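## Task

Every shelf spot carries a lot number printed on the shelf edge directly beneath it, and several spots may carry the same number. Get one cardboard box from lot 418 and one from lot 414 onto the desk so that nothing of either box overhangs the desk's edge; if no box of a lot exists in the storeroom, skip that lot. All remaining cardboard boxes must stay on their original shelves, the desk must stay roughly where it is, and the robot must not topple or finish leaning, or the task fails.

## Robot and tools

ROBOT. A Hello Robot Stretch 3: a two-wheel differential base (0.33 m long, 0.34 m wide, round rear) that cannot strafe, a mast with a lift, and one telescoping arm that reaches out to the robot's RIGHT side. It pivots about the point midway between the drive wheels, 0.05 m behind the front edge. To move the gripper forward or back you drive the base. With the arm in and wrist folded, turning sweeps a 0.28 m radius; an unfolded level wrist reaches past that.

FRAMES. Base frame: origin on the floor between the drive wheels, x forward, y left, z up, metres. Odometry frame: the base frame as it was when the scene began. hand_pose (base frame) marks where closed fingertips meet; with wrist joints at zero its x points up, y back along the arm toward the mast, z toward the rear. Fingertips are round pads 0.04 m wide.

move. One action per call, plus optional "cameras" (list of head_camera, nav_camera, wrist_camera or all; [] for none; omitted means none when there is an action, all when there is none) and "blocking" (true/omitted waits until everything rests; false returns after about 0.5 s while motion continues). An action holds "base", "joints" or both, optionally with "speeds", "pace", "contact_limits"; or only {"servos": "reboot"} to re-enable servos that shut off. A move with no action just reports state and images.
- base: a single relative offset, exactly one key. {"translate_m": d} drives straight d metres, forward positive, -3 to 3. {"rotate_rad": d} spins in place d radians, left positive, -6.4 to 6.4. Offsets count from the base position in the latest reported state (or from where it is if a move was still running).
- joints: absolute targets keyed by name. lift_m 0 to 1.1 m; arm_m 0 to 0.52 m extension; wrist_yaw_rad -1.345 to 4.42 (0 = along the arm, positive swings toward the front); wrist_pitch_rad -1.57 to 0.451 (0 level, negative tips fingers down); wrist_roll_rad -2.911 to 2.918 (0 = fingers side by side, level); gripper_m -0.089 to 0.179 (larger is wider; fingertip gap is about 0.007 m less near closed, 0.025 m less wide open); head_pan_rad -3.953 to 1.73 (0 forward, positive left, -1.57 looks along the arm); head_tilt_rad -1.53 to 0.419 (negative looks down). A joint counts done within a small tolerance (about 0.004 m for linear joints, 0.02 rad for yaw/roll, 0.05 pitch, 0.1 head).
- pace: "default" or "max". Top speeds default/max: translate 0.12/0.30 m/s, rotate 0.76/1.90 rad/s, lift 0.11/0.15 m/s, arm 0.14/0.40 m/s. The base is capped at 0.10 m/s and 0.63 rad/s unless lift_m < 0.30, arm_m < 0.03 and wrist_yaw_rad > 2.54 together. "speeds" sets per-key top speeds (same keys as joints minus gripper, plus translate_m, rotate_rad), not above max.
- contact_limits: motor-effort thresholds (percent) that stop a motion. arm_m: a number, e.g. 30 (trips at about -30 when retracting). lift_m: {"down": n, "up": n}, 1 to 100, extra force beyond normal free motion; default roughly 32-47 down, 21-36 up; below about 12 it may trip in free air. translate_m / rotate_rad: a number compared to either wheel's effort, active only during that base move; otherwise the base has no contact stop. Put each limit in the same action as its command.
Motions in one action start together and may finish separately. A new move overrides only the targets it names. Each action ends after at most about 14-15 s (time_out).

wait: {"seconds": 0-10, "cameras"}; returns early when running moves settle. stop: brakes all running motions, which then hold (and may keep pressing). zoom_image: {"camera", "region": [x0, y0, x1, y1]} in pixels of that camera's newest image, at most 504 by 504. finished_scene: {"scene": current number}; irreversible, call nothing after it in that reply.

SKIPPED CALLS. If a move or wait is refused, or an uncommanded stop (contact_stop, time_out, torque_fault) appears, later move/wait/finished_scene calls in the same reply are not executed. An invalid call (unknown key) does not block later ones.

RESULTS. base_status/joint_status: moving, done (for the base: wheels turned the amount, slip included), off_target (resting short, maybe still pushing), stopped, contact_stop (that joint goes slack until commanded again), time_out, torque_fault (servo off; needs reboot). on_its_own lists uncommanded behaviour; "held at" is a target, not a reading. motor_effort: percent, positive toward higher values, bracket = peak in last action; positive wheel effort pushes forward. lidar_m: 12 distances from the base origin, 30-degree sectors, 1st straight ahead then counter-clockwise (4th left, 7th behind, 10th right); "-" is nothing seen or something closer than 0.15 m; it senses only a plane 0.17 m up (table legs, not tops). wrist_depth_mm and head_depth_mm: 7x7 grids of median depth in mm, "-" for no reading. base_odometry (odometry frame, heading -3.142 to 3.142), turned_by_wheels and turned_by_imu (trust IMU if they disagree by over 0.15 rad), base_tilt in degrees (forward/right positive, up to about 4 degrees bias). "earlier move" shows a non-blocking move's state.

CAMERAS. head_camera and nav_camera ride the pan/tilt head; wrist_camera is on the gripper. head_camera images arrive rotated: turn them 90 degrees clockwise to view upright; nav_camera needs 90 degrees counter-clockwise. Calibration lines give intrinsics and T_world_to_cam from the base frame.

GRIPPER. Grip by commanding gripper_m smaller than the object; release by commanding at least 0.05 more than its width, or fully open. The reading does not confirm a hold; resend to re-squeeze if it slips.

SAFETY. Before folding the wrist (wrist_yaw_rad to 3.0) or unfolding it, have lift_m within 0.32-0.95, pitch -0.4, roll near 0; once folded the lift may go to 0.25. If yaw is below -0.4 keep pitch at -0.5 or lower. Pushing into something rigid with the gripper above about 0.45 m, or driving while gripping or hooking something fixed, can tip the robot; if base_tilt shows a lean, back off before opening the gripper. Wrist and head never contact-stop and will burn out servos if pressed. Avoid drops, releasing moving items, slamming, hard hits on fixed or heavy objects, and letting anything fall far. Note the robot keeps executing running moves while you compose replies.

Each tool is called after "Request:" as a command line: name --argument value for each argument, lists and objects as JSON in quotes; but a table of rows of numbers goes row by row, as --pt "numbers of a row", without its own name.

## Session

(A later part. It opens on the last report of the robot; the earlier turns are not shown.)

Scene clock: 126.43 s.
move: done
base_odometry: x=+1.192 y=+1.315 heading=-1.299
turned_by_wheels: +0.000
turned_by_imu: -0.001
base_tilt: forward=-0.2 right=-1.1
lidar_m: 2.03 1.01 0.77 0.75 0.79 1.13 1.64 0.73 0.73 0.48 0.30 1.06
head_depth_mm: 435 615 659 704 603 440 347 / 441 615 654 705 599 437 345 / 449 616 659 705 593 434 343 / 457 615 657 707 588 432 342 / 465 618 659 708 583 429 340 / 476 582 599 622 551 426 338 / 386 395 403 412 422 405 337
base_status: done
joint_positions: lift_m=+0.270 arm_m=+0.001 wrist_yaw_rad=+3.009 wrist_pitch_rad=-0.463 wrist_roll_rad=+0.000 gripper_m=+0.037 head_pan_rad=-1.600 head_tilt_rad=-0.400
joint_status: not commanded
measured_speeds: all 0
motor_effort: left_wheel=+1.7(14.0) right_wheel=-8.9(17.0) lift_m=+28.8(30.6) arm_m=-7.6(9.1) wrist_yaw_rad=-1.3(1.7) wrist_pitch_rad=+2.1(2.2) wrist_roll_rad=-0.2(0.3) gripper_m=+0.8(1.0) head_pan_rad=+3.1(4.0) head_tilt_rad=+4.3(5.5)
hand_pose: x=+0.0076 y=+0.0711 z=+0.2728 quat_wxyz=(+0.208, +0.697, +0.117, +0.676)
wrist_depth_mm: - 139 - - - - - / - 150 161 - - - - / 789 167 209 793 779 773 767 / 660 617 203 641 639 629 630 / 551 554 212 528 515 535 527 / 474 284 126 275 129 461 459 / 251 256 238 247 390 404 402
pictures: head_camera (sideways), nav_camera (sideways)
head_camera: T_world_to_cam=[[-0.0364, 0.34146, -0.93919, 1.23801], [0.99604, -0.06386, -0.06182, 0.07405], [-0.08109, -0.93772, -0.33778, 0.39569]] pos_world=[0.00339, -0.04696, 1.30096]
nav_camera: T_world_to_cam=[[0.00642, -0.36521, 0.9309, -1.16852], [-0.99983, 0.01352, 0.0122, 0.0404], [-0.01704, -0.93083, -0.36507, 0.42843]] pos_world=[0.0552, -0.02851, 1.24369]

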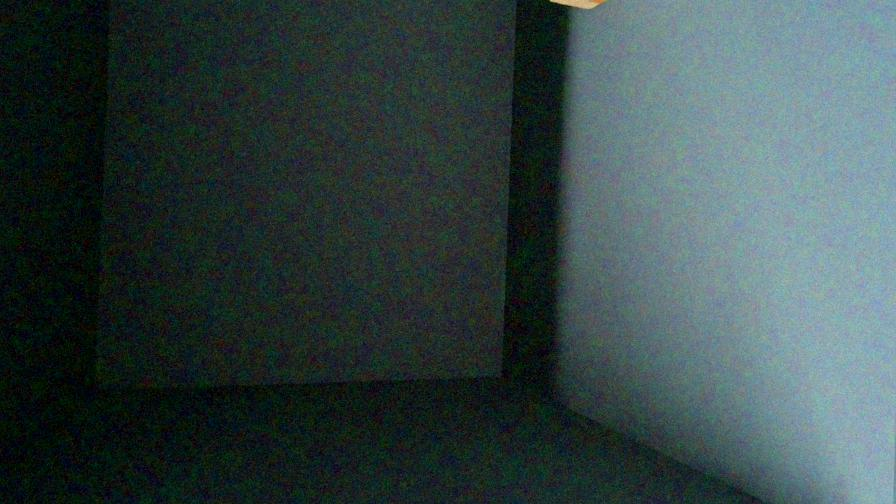

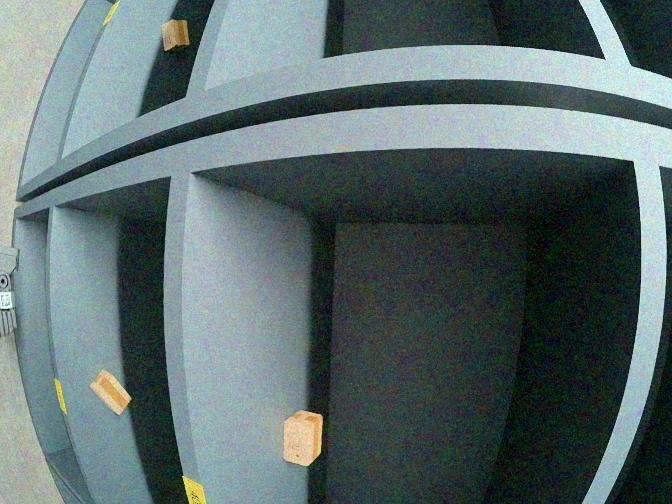

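Request:
zoom_image --camera "nav_camera" --region '[0, 340, 220, 504]'

Request:
move --base '{"rotate_rad": -0.05}'

Request:
move --base '{"translate_m": -0.6}' --joints '{"head_tilt_rad": -0.7}' --pace "max" --cameras '["nav_camera","head_camera"]'

Request:
zoom_image --camera "nav_camera" --region '[0, 100, 336, 430]'

Request:
move --joints '{"head_pan_rad": -2.7, "head_tilt_rad": -0.1}' --cameras '["nav_camera","head_camera"]'

Scaled by 2.291 from the camera's image (finer frame: 792x594).

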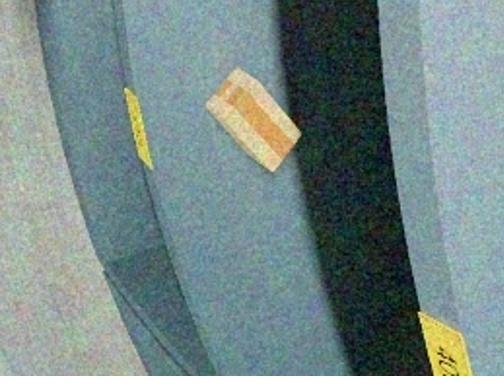

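Scene clock: 146.30 s.
move: done
base_odometry: x=+1.192 y=+1.315 heading=-1.349
turned_by_wheels: -0.050
turned_by_imu: -0.049
base_tilt: forward=-0.3 right=-1.2
lidar_m: 1.12 1.06 0.78 0.75 0.78 1.07 1.64 0.73 0.73 0.57 0.30 1.01
head_depth_mm: 434 621 669 718 570 440 347 / 441 621 664 715 598 438 345 / 449 618 662 710 594 434 343 / 457 616 658 708 588 432 341 / 465 614 656 703 582 428 340 / 475 611 647 694 578 426 339 / 433 472 477 483 493 423 337
base_status: done
joint_positions: lift_m=+0.270 arm_m=+0.001 wrist_yaw_rad=+3.009 wrist_pitch_rad=-0.463 wrist_roll_rad=+0.000 gripper_m=+0.037 head_pan_rad=-1.600 head_tilt_rad=-0.400
joint_status: not commanded
measured_speeds: all 0
motor_effort: left_wheel=+8.0(10.8) right_wheel=-10.1(12.8) lift_m=+27.5(27.9) arm_m=-5.4(6.3) wrist_yaw_rad=-1.2(1.2) wrist_pitch_rad=+2.1(2.2) wrist_roll_rad=+0.1(0.3) gripper_m=+0.2(1.0) head_pan_rad=+3.0(3.3) head_tilt_rad=+4.3(5.4)
hand_pose: x=+0.0076 y=+0.0711 z=+0.2728 quat_wxyz=(+0.208, +0.697, +0.117, +0.676)
wrist_depth_mm: - 139 - - - - - / - 150 161 - - - - / 772 167 210 796 770 792 774 / 654 610 203 645 639 635 630 / 553 545 213 529 520 539 530 / 477 287 126 275 128 461 452 / 252 255 237 247 390 408 402
pictures: none

Scene clock: 149.63 s.
move: done
base_odometry: x=+1.060 y=+1.900 heading=-1.349
turned_by_wheels: +0.000
turned_by_imu: +0.000
base_tilt: forward=-0.3 right=-1.2
lidar_m: 1.70 1.06 0.78 0.75 0.78 1.07 1.05 1.00 0.27 0.35 0.73 0.79
head_depth_mm: - - - 289 328 412 670 / 354 347 341 337 337 391 529 / 553 603 586 483 394 480 548 / 569 636 682 498 391 774 689 / 566 632 675 494 389 764 686 / 565 632 667 490 386 761 682 / 564 630 660 485 383 761 681
base_status: done
joint_positions: lift_m=+0.270 arm_m=+0.001 wrist_yaw_rad=+3.009 wrist_pitch_rad=-0.463 wrist_roll_rad=+0.000 gripper_m=+0.037 head_pan_rad=-1.600 head_tilt_rad=-0.700
joint_status: all done
measured_speeds: all 0
motor_effort: left_wheel=-2.3(10.4) right_wheel=-5.4(17.9) lift_m=+26.6(27.6) arm_m=-4.6(6.1) wrist_yaw_rad=+0.2(2.1) wrist_pitch_rad=+2.1(2.2) wrist_roll_rad=-0.1(0.4) gripper_m=+0.6(1.0) head_pan_rad=+2.6(3.6) head_tilt_rad=-5.5(8.9)
hand_pose: x=+0.0076 y=+0.0711 z=+0.2728 quat_wxyz=(+0.208, +0.697, +0.117, +0.676)
wrist_depth_mm: - 138 - - - - - / - 151 161 - - - - / 792 167 210 802 789 778 765 / 669 607 204 644 642 633 624 / 554 549 213 532 515 531 531 / 472 285 126 275 129 461 463 / 251 255 237 247 387 403 404
pictures: head_camera (sideways), nav_camera (sideways)
head_camera: T_world_to_cam=[[-0.02874, 0.6038, -0.79662, 1.05191], [0.99662, -0.04402, -0.06933, 0.08373], [-0.07693, -0.79592, -0.60049, 0.73752]] pos_world=[0.00353, -0.04445, 1.28665]
nav_camera: T_world_to_cam=[[-0.00111, -0.62406, 0.78137, -0.97342], [-0.99992, 0.01053, 0.00699, 0.04717], [-0.01259, -0.7813, -0.62403, 0.76537]] pos_world=[0.05573, -0.00999, 1.23789]

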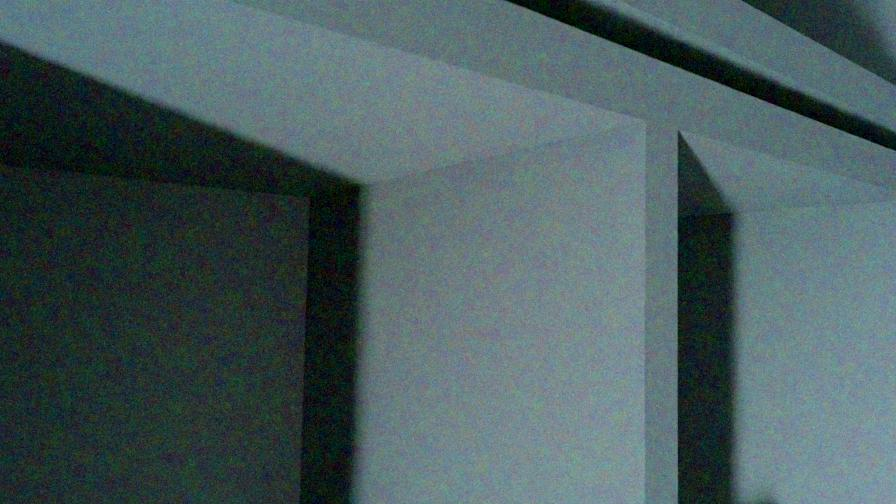

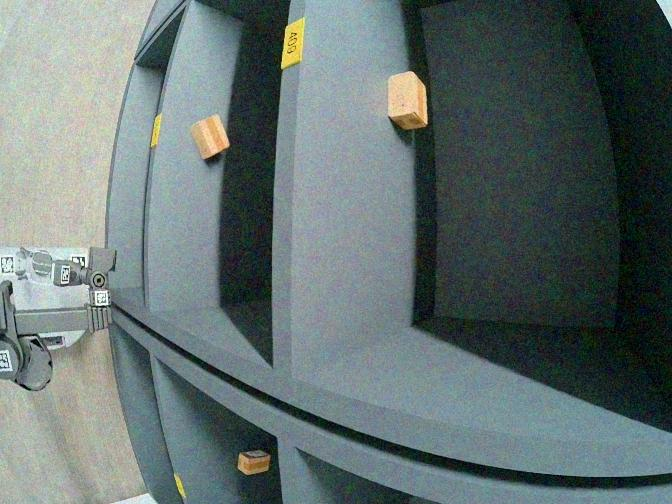

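Scaled by 1.500 from the camera's image (finer frame: 792x594).

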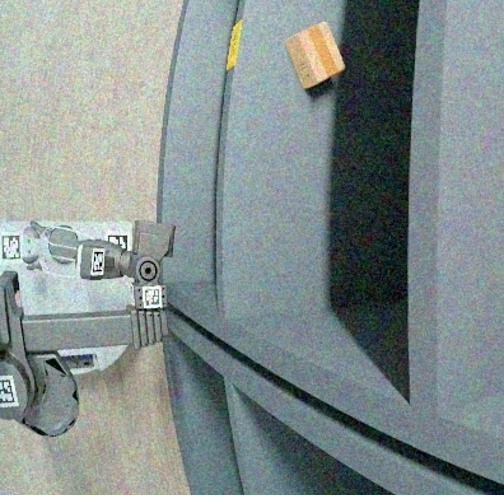

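Scene clock: 150.73 s.
move: done
base_odometry: x=+1.060 y=+1.900 heading=-1.349
turned_by_wheels: +0.000
turned_by_imu: +0.000
base_tilt: forward=-0.4 right=-1.2
lidar_m: 1.70 1.07 0.78 0.75 0.78 1.07 1.06 1.00 0.27 0.35 0.73 0.78
head_depth_mm: 971 976 978 990 991 997 999 / 1015 1023 1021 1024 1034 1041 1045 / 944 1013 1011 1025 1034 1032 1048 / 947 1061 864 1072 1073 778 1080 / 954 1114 577 1129 1118 706 547 / 959 1090 586 1151 1129 672 497 / 920 348 598 977 985 716 496
base_status: not commanded
joint_positions: lift_m=+0.270 arm_m=+0.001 wrist_yaw_rad=+3.009 wrist_pitch_rad=-0.463 wrist_roll_rad=+0.000 gripper_m=+0.037 head_pan_rad=-2.726 head_tilt_rad=-0.090
joint_status: all done
measured_speeds: all 0
motor_effort: left_wheel=-2.0(2.3) right_wheel=-6.0(6.5) lift_m=+25.4(26.3) arm_m=-4.1(5.1) wrist_yaw_rad=-0.9(1.7) wrist_pitch_rad=+2.1(2.2) wrist_roll_rad=-0.3(0.3) gripper_m=+0.4(0.9) head_pan_rad=+1.8(5.2) head_tilt_rad=+3.5(8.7)
hand_pose: x=+0.0076 y=+0.0711 z=+0.2728 quat_wxyz=(+0.208, +0.697, +0.117, +0.676)
wrist_depth_mm: - 139 - - - - - / - 151 161 - - - - / 792 167 210 795 777 773 770 / 662 609 203 643 642 631 628 / 555 546 213 526 513 527 531 / 480 286 126 274 129 461 463 / 253 256 238 247 390 407 401
pictures: head_camera (sideways), nav_camera (sideways)
head_camera: T_world_to_cam=[[0.01579, 0.0576, -0.99821, 1.31484], [0.35563, -0.93338, -0.04824, 0.06025], [-0.93449, -0.35423, -0.03523, 0.00703]] pos_world=[-0.03563, -0.01701, 1.31564]
nav_camera: T_world_to_cam=[[-0.05139, -0.04137, 0.99782, -1.25565], [-0.4143, 0.90999, 0.01639, 0.03136], [-0.90869, -0.41255, -0.0639, 0.04196]] pos_world=[-0.01341, -0.06318, 1.25508]

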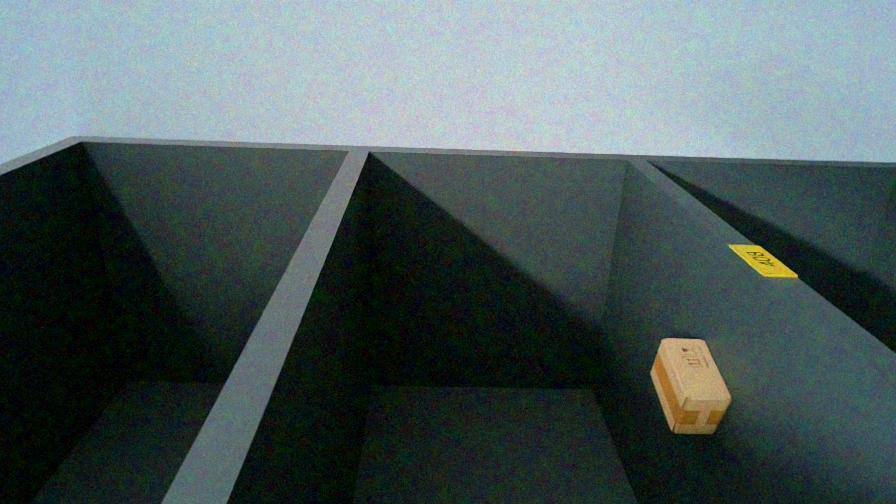

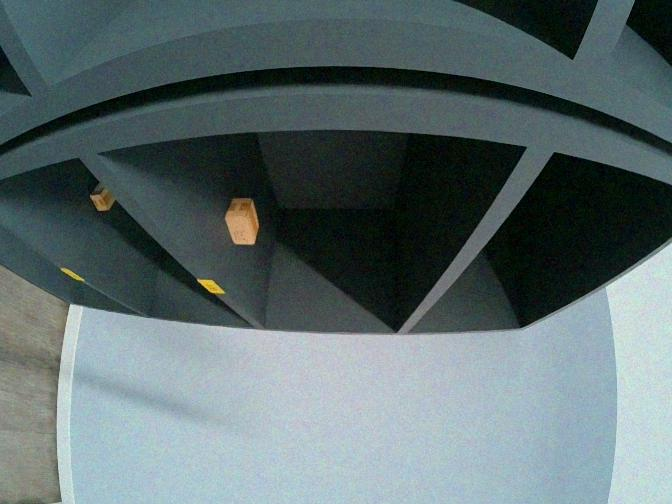

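Request:
zoom_image --camera "head_camera" --region '[700, 220, 820, 300]'

Request:
zoom_image --camera "nav_camera" --region '[40, 160, 260, 310]'

Request:
move --joints '{"head_pan_rad": -1.6, "head_tilt_rad": -0.95}' --base '{"translate_m": 0.3}' --pace "max" --cameras '["nav_camera","head_camera"]'

Request:
zoom_image --camera "nav_camera" --region '[100, 170, 400, 470]'

Request:
move --base '{"translate_m": 0.75}' --pace "max" --cameras '["nav_camera","head_camera"]'

Request:
move --base '{"translate_m": 0.75}' --pace "max" --cameras '["nav_camera","head_camera"]'

Scaled by 4.200 from the camera's image (finer frame: 1280x720).

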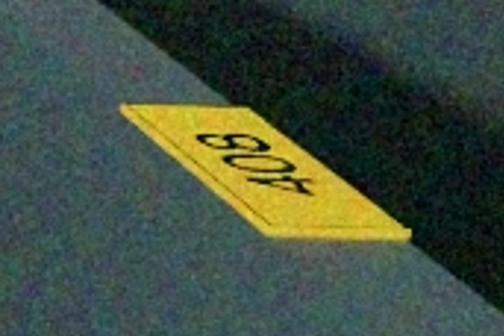

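Scaled by 2.291 from the camera's image (finer frame: 792x594).

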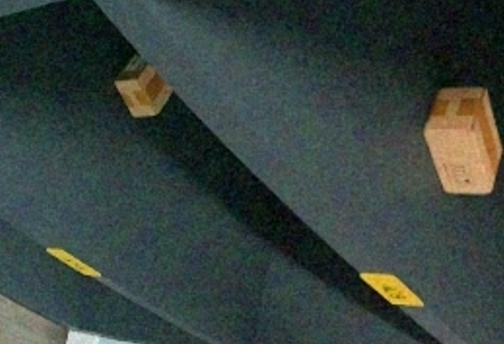

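Scene clock: 168.20 s.
move: done
base_odometry: x=+1.126 y=+1.608 heading=-1.349
turned_by_wheels: +0.000
turned_by_imu: +0.000
base_tilt: forward=-0.3 right=-1.3
lidar_m: 1.40 1.07 0.78 0.75 0.78 1.07 1.35 0.47 0.55 0.71 0.63 0.51
head_depth_mm: 609 567 454 386 830 766 1091 / 607 560 450 384 826 765 1085 / 605 556 446 381 824 758 684 / 606 499 441 378 800 752 734 / 606 482 438 375 771 752 1039 / 605 535 434 376 804 747 1067 / 604 531 431 375 798 740 1060
base_status: done
joint_positions: lift_m=+0.270 arm_m=+0.001 wrist_yaw_rad=+3.009 wrist_pitch_rad=-0.463 wrist_roll_rad=+0.000 gripper_m=+0.037 head_pan_rad=-1.596 head_tilt_rad=-0.953
joint_status: all done
measured_speeds: all 0
motor_effort: left_wheel=-0.9(12.5) right_wheel=+4.1(13.9) lift_m=+24.0(24.9) arm_m=-1.9(2.8) wrist_yaw_rad=+0.2(2.1) wrist_pitch_rad=+2.1(2.2) wrist_roll_rad=+0.0(0.3) gripper_m=+0.7(1.0) head_pan_rad=-3.1(5.6) head_tilt_rad=+1.5(9.5)
hand_pose: x=+0.0076 y=+0.0711 z=+0.2728 quat_wxyz=(+0.208, +0.697, +0.117, +0.676)
wrist_depth_mm: - 139 - - - - - / - 150 161 - - - - / 798 167 209 797 779 777 763 / 662 615 203 642 640 632 628 / 552 554 213 527 525 536 527 / 478 286 126 274 129 463 462 / 251 257 237 248 388 406 402
pictures: head_camera (sideways), nav_camera (sideways)
head_camera: T_world_to_cam=[[-0.02685, 0.78374, -0.62051, 0.82238], [0.99724, -0.02195, -0.07088, 0.08581], [-0.06917, -0.6207, -0.78099, 0.97222]] pos_world=[0.00375, -0.03919, 1.27567]
nav_camera: T_world_to_cam=[[-0.00276, -0.79962, 0.6005, -0.73771], [-0.99999, 0.00507, 0.00217, 0.05346], [-0.00478, -0.60048, -0.79962, 0.99375]] pos_world=[0.05617, 0.00657, 1.2375]

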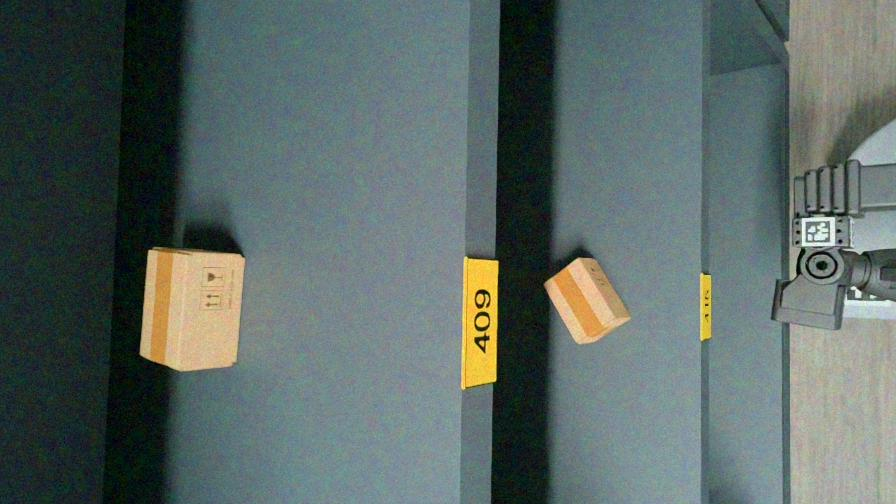

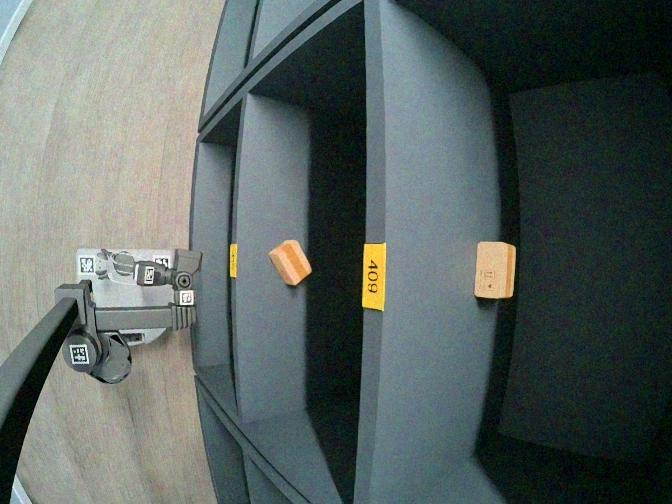

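Scaled by 1.680 from the camera's image (finer frame: 792x594).

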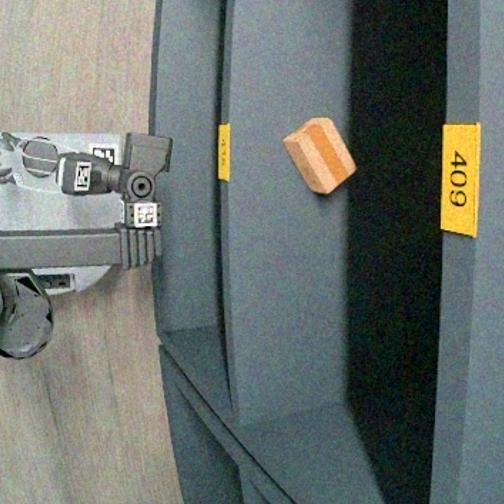

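Scene clock: 172.03 s.
move: done
base_odometry: x=+1.290 y=+0.876 heading=-1.349
turned_by_wheels: +0.000
turned_by_imu: +0.001
base_tilt: forward=-0.3 right=-1.1
lidar_m: 1.59 1.06 0.78 0.75 0.78 1.06 1.16 0.37 0.33 0.71 0.74 0.69
head_depth_mm: 529 522 454 388 533 742 1092 / 608 563 451 385 713 763 1090 / 607 558 447 382 820 758 922 / 607 552 443 379 816 755 730 / 606 546 439 378 811 751 1030 / 605 540 437 376 806 747 1069 / 604 534 432 376 794 744 1055
base_status: done
joint_positions: lift_m=+0.270 arm_m=+0.001 wrist_yaw_rad=+3.009 wrist_pitch_rad=-0.463 wrist_roll_rad=+0.000 gripper_m=+0.037 head_pan_rad=-1.600 head_tilt_rad=-0.950
joint_status: not commanded
measured_speeds: all 0
motor_effort: left_wheel=+0.1(11.5) right_wheel=+2.9(14.6) lift_m=+24.8(25.6) arm_m=+0.0(2.1) wrist_yaw_rad=-0.2(1.8) wrist_pitch_rad=+2.1(2.2) wrist_roll_rad=+0.1(0.3) gripper_m=+0.6(1.2) head_pan_rad=-2.9(3.7) head_tilt_rad=+2.1(2.2)
hand_pose: x=+0.0076 y=+0.0711 z=+0.2728 quat_wxyz=(+0.208, +0.697, +0.117, +0.676)
wrist_depth_mm: - 139 - - - - - / - 150 161 - - - - / 786 167 183 792 784 791 763 / 660 615 204 650 637 632 625 / 552 554 212 520 521 533 534 / 480 284 126 274 129 459 463 / 253 257 237 246 389 406 406
pictures: head_camera (sideways), nav_camera (sideways)
head_camera: T_world_to_cam=[[-0.02318, 0.782, -0.62284, 0.82549], [0.99713, -0.02687, -0.07085, 0.08569], [-0.07214, -0.62269, -0.77913, 0.96986]] pos_world=[0.00366, -0.03931, 1.27587]
nav_camera: T_world_to_cam=[[-0.00653, -0.7978, 0.60289, -0.74088], [-0.99995, 0.00983, 0.00217, 0.05341], [-0.00766, -0.60284, -0.79782, 0.9914]] pos_world=[0.05616, 0.00606, 1.23751]

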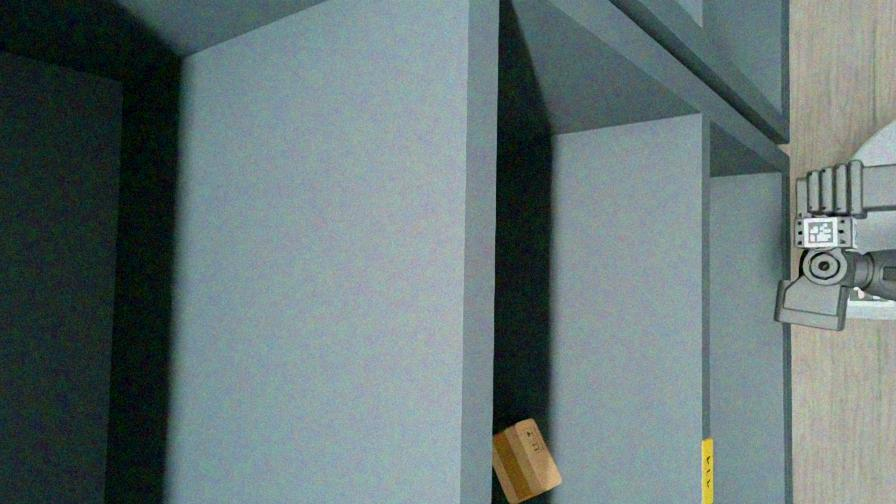

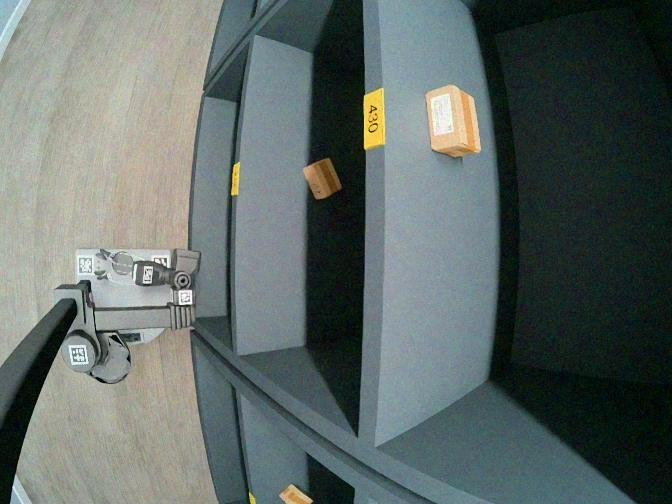

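Scene clock: 175.87 s.
move: done
base_odometry: x=+1.455 y=+0.144 heading=-1.349
turned_by_wheels: +0.000
turned_by_imu: +0.000
base_tilt: forward=-0.4 right=-1.2
lidar_m: 1.88 1.05 0.77 0.75 0.77 1.06 1.01 0.98 0.27 0.26 0.74 0.87
head_depth_mm: - - 431 388 830 769 1099 / - 305 301 358 812 765 1087 / - - 310 400 519 750 919 / 585 515 310 369 504 755 731 / 607 546 440 383 813 752 1034 / 609 540 436 381 809 746 1063 / 608 534 431 379 800 742 1060
base_status: done
joint_positions: lift_m=+0.270 arm_m=+0.001 wrist_yaw_rad=+3.009 wrist_pitch_rad=-0.463 wrist_roll_rad=+0.000 gripper_m=+0.037 head_pan_rad=-1.600 head_tilt_rad=-0.950
joint_status: not commanded
measured_speeds: all 0
motor_effort: left_wheel=+4.3(15.7) right_wheel=-1.3(11.6) lift_m=+26.9(27.0) arm_m=+1.6(1.9) wrist_yaw_rad=-0.5(1.9) wrist_pitch_rad=+2.1(2.2) wrist_roll_rad=-0.3(0.3) gripper_m=+0.9(1.0) head_pan_rad=-1.3(3.1) head_tilt_rad=+1.6(2.1)
hand_pose: x=+0.0076 y=+0.0711 z=+0.2728 quat_wxyz=(+0.208, +0.697, +0.117, +0.676)
wrist_depth_mm: - 139 - - - - - / - 150 161 - - - - / 782 167 183 775 788 771 760 / 657 606 204 648 633 633 622 / 552 548 213 527 522 535 531 / 478 285 126 273 129 460 462 / 252 258 237 248 389 406 404
pictures: head_camera (sideways), nav_camera (sideways)
head_camera: T_world_to_cam=[[-0.02319, 0.78192, -0.62295, 0.82563], [0.99713, -0.02687, -0.07085, 0.08569], [-0.07214, -0.6228, -0.77904, 0.96974]] pos_world=[0.00366, -0.03931, 1.27587]
nav_camera: T_world_to_cam=[[-0.00653, -0.79776, 0.60294, -0.74094], [-0.99995, 0.00983, 0.00217, 0.05341], [-0.00766, -0.60289, -0.79778, 0.99135]] pos_world=[0.05616, 0.00606, 1.23751]

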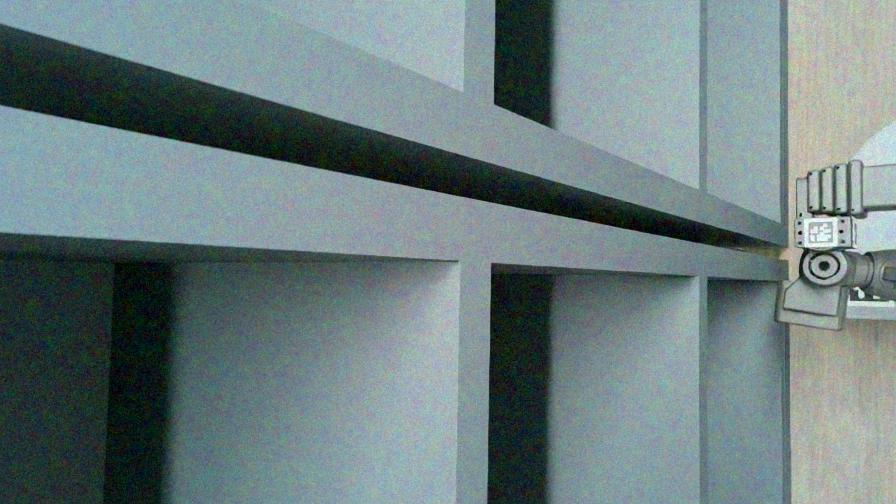

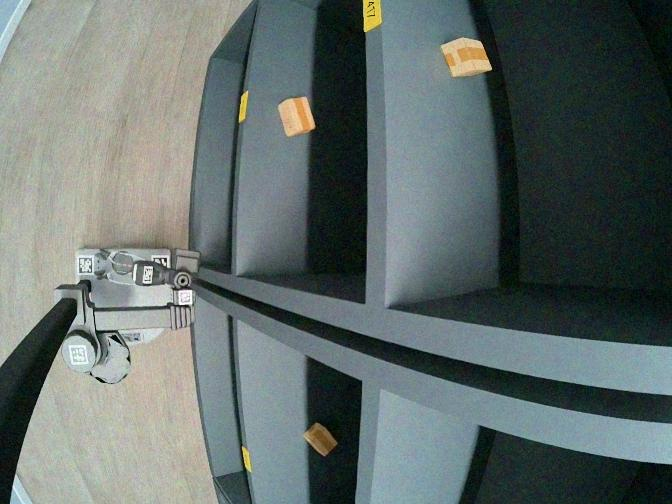

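Request:
zoom_image --camera "nav_camera" --region '[220, 80, 270, 130]'

Request:
move --base '{"translate_m": 0.4}' --pace "max" --cameras '["head_camera"]'

Request:
zoom_image --camera "head_camera" --region '[650, 150, 750, 450]'

Request:
move --base '{"translate_m": -0.9}' --pace "max" --cameras '["head_camera"]'

Request:
zoom_image --camera "head_camera" --region '[670, 200, 750, 350]'

Request:
move --base '{"translate_m": -0.68}' --pace "max" --cameras '["head_camera"]'

Request:
zoom_image --camera "head_camera" --region '[670, 200, 750, 350]'

Scaled by 10.080 from the camera's image (finer frame: 792x594).

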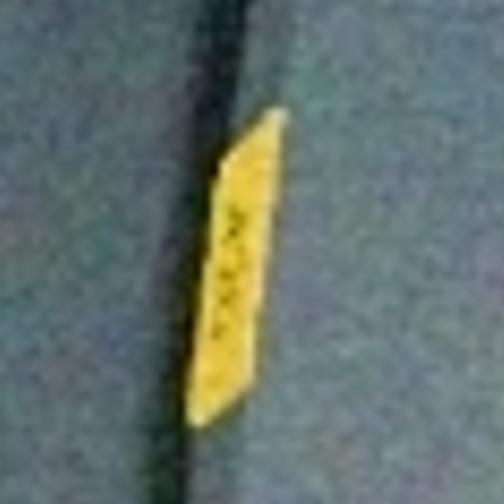

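Scene clock: 194.43 s.
move: done
base_odometry: x=+1.543 y=-0.246 heading=-1.349
turned_by_wheels: +0.000
turned_by_imu: +0.000
base_tilt: forward=-0.3 right=-1.2
lidar_m: 1.48 1.05 0.77 0.74 0.77 1.06 1.37 0.48 0.57 0.71 0.61 0.50
head_depth_mm: 615 571 455 389 837 769 1089 / 615 565 452 389 829 761 1086 / 612 559 448 388 824 760 915 / 611 472 443 385 787 757 733 / 608 526 439 383 796 751 1035 / 610 541 435 383 806 748 1064 / 608 534 432 380 802 742 1066
base_status: done
joint_positions: lift_m=+0.270 arm_m=+0.001 wrist_yaw_rad=+3.009 wrist_pitch_rad=-0.463 wrist_roll_rad=+0.000 gripper_m=+0.037 head_pan_rad=-1.600 head_tilt_rad=-0.950
joint_status: not commanded
measured_speeds: all 0
motor_effort: left_wheel=+2.3(13.4) right_wheel=+5.9(14.7) lift_m=+28.4(29.2) arm_m=+3.5(4.4) wrist_yaw_rad=+0.3(1.4) wrist_pitch_rad=+2.1(2.2) wrist_roll_rad=-0.2(0.3) gripper_m=+0.5(0.9) head_pan_rad=-0.3(1.3) head_tilt_rad=+0.5(1.4)
hand_pose: x=+0.0076 y=+0.0711 z=+0.2728 quat_wxyz=(+0.208, +0.697, +0.117, +0.676)
wrist_depth_mm: - 139 - - - - - / - 150 161 - - - - / 782 168 183 792 781 772 769 / 666 609 203 648 641 635 631 / 557 546 212 522 516 536 529 / 476 285 126 274 129 461 457 / 250 256 238 246 388 405 407
pictures: head_camera (sideways)
head_camera: T_world_to_cam=[[-0.02319, 0.78192, -0.62295, 0.82563], [0.99713, -0.02687, -0.07085, 0.08569], [-0.07214, -0.6228, -0.77904, 0.96974]] pos_world=[0.00366, -0.03931, 1.27587]

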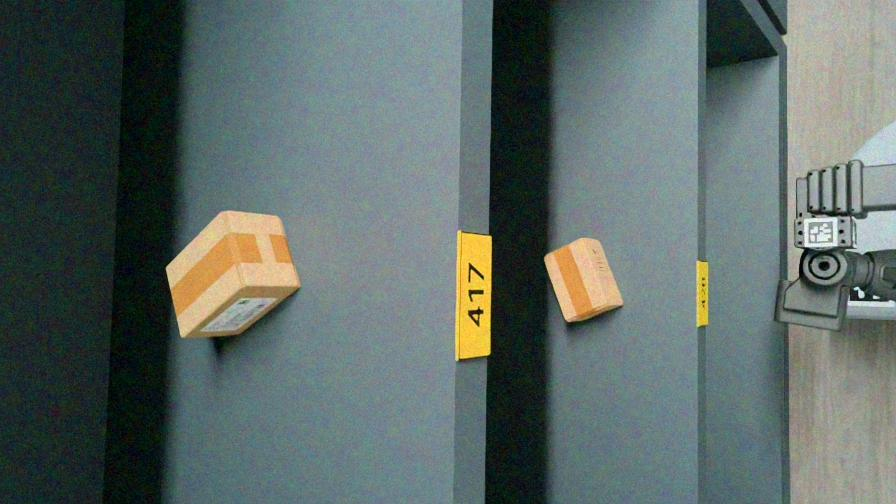

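Scaled by 1.680 from the camera's image (finer frame: 1280x720).

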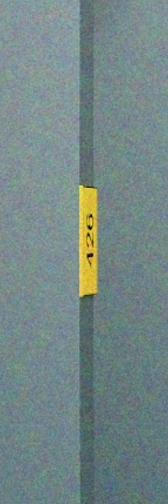

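Scene clock: 198.77 s.
move: done
base_odometry: x=+1.345 y=+0.632 heading=-1.349
turned_by_wheels: +0.000
turned_by_imu: -0.001
base_tilt: forward=-0.3 right=-1.3
lidar_m: 1.35 1.06 0.78 0.75 0.78 1.07 1.40 0.51 0.63 0.71 0.55 0.47
head_depth_mm: 612 570 455 389 832 773 1093 / 610 563 452 385 826 765 1086 / 609 559 425 382 823 761 920 / 606 552 401 379 809 756 733 / 605 546 406 380 810 749 1033 / 607 541 436 378 807 749 1065 / 606 534 432 377 801 742 1062
base_status: done
joint_positions: lift_m=+0.270 arm_m=+0.001 wrist_yaw_rad=+3.009 wrist_pitch_rad=-0.463 wrist_roll_rad=+0.000 gripper_m=+0.037 head_pan_rad=-1.600 head_tilt_rad=-0.950
joint_status: not commanded
measured_speeds: all 0
motor_effort: left_wheel=-4.8(12.0) right_wheel=-4.5(17.1) lift_m=+30.4(30.4) arm_m=+5.3(5.8) wrist_yaw_rad=-0.1(2.3) wrist_pitch_rad=+2.1(2.2) wrist_roll_rad=+0.0(0.3) gripper_m=+0.5(0.9) head_pan_rad=+0.8(1.0) head_tilt_rad=+0.3(1.8)
hand_pose: x=+0.0076 y=+0.0711 z=+0.2728 quat_wxyz=(+0.208, +0.697, +0.117, +0.676)
wrist_depth_mm: - 138 - - - - - / - 151 162 - - - - / 787 167 183 777 785 774 766 / 665 614 203 641 636 629 629 / 558 542 212 521 515 534 527 / 477 287 126 275 128 462 458 / 252 257 237 247 388 409 402
pictures: head_camera (sideways)
head_camera: T_world_to_cam=[[-0.02319, 0.78192, -0.62295, 0.82563], [0.99713, -0.02687, -0.07085, 0.08569], [-0.07214, -0.6228, -0.77904, 0.96974]] pos_world=[0.00366, -0.03931, 1.27587]

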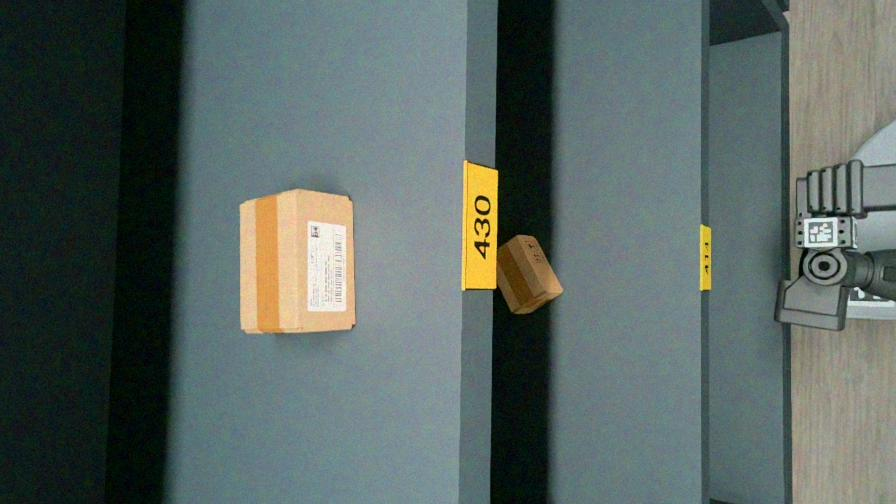

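Scaled by 3.360 from the camera's image (finer frame: 1280x720).

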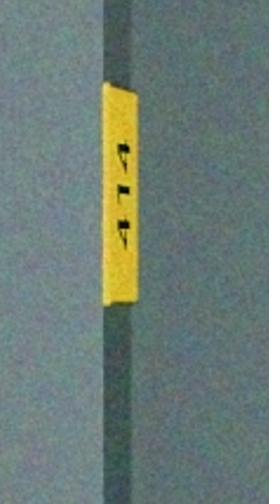

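Scene clock: 202.37 s.
move: done
base_odometry: x=+1.196 y=+1.296 heading=-1.349
turned_by_wheels: +0.000
turned_by_imu: -0.001
base_tilt: forward=-0.4 right=-1.3
lidar_m: 1.09 1.06 0.78 0.75 0.78 1.07 1.66 0.75 0.73 0.49 0.29 1.01
head_depth_mm: 609 571 456 388 799 768 1093 / 609 564 451 385 827 764 1087 / 607 559 447 383 824 760 923 / 604 554 444 379 815 758 732 / 606 544 440 377 811 755 1040 / 580 525 436 376 686 736 1066 / 402 405 408 373 489 709 1064
base_status: done
joint_positions: lift_m=+0.270 arm_m=+0.001 wrist_yaw_rad=+3.009 wrist_pitch_rad=-0.463 wrist_roll_rad=+0.000 gripper_m=+0.037 head_pan_rad=-1.600 head_tilt_rad=-0.950
joint_status: not commanded
measured_speeds: all 0
motor_effort: left_wheel=+0.1(12.1) right_wheel=-5.9(17.6) lift_m=+30.2(31.0) arm_m=+6.8(7.3) wrist_yaw_rad=+0.2(2.0) wrist_pitch_rad=+2.1(2.2) wrist_roll_rad=-0.1(0.3) gripper_m=+0.5(1.1) head_pan_rad=+1.4(1.8) head_tilt_rad=-0.4(1.2)
hand_pose: x=+0.0076 y=+0.0711 z=+0.2728 quat_wxyz=(+0.208, +0.697, +0.117, +0.676)
wrist_depth_mm: - 139 - - - - - / - 151 161 - - - - / 797 167 210 779 786 771 772 / 665 609 203 640 640 628 627 / 556 551 212 522 523 528 525 / 475 285 126 275 129 459 460 / 252 256 238 247 388 405 403
pictures: head_camera (sideways)
head_camera: T_world_to_cam=[[-0.02319, 0.78192, -0.62295, 0.82563], [0.99713, -0.02687, -0.07085, 0.08569], [-0.07214, -0.6228, -0.77904, 0.96974]] pos_world=[0.00366, -0.03931, 1.27587]

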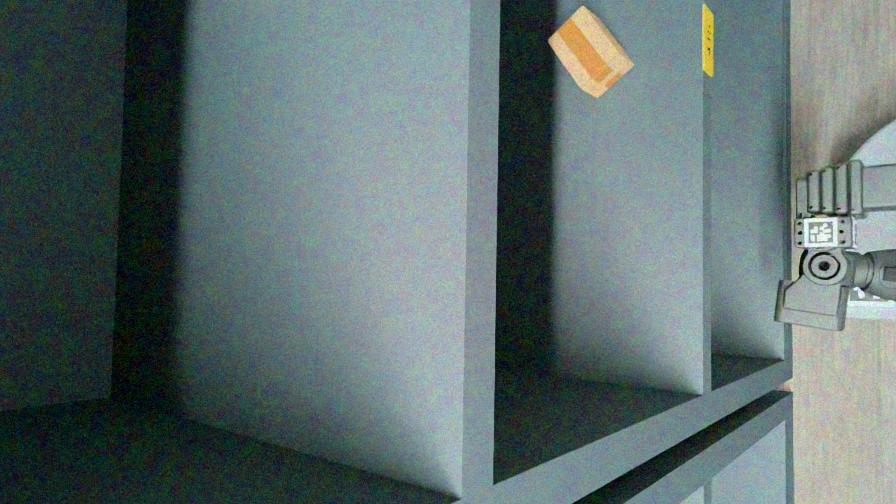

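Scaled by 3.360 from the camera's image (finer frame: 1280x720).

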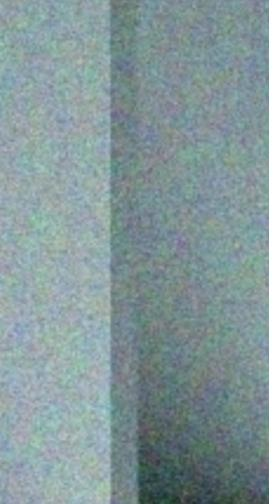

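Request:
zoom_image --camera "head_camera" --region '[680, 0, 740, 90]'

Request:
move --base '{"translate_m": 0.3}' --pace "max" --cameras '["head_camera"]'

Scaled by 5.600 from the camera's image (finer frame: 1280x720).

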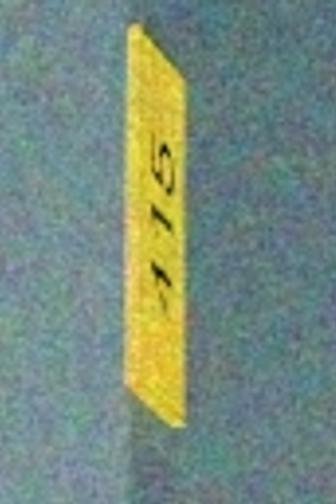

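Scene clock: 214.27 s.
move: done
base_odometry: x=+1.262 y=+1.003 heading=-1.349
turned_by_wheels: +0.000
turned_by_imu: +0.000
base_tilt: forward=-0.4 right=-1.2
lidar_m: 1.72 1.06 0.78 0.75 0.78 1.07 1.04 1.00 0.27 0.27 0.74 0.81
head_depth_mm: - - 311 367 802 770 1095 / 328 322 298 353 503 752 1089 / 483 468 421 380 509 728 922 / 606 552 443 379 802 755 732 / 606 547 441 378 813 754 1038 / 606 541 436 377 807 748 1073 / 605 536 432 375 800 742 1068
base_status: done
joint_positions: lift_m=+0.270 arm_m=+0.001 wrist_yaw_rad=+3.009 wrist_pitch_rad=-0.463 wrist_roll_rad=+0.000 gripper_m=+0.037 head_pan_rad=-1.600 head_tilt_rad=-0.950
joint_status: not commanded
measured_speeds: all 0
motor_effort: left_wheel=+0.3(12.2) right_wheel=+3.3(14.2) lift_m=+28.1(29.3) arm_m=+8.6(9.3) wrist_yaw_rad=+0.4(1.6) wrist_pitch_rad=+2.1(2.2) wrist_roll_rad=-0.2(0.3) gripper_m=+0.6(1.0) head_pan_rad=+2.2(3.0) head_tilt_rad=-1.0(1.5)
hand_pose: x=+0.0076 y=+0.0711 z=+0.2728 quat_wxyz=(+0.208, +0.697, +0.117, +0.676)
wrist_depth_mm: - 139 - - - - - / - 151 161 - - - - / 786 167 210 807 778 780 783 / 661 613 203 643 635 634 624 / 558 551 213 524 511 527 529 / 476 284 126 273 129 457 457 / 251 256 237 248 389 406 404
pictures: head_camera (sideways)
head_camera: T_world_to_cam=[[-0.02319, 0.78192, -0.62295, 0.82563], [0.99713, -0.02687, -0.07085, 0.08569], [-0.07214, -0.6228, -0.77904, 0.96974]] pos_world=[0.00366, -0.03931, 1.27587]

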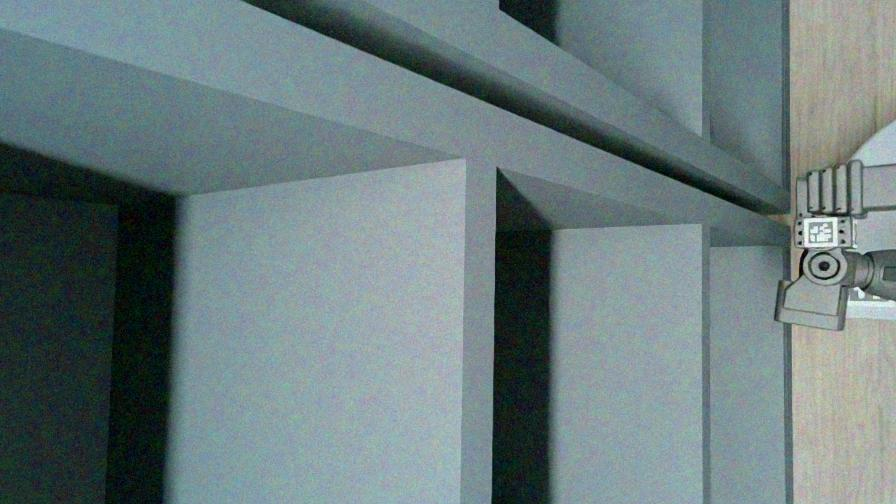

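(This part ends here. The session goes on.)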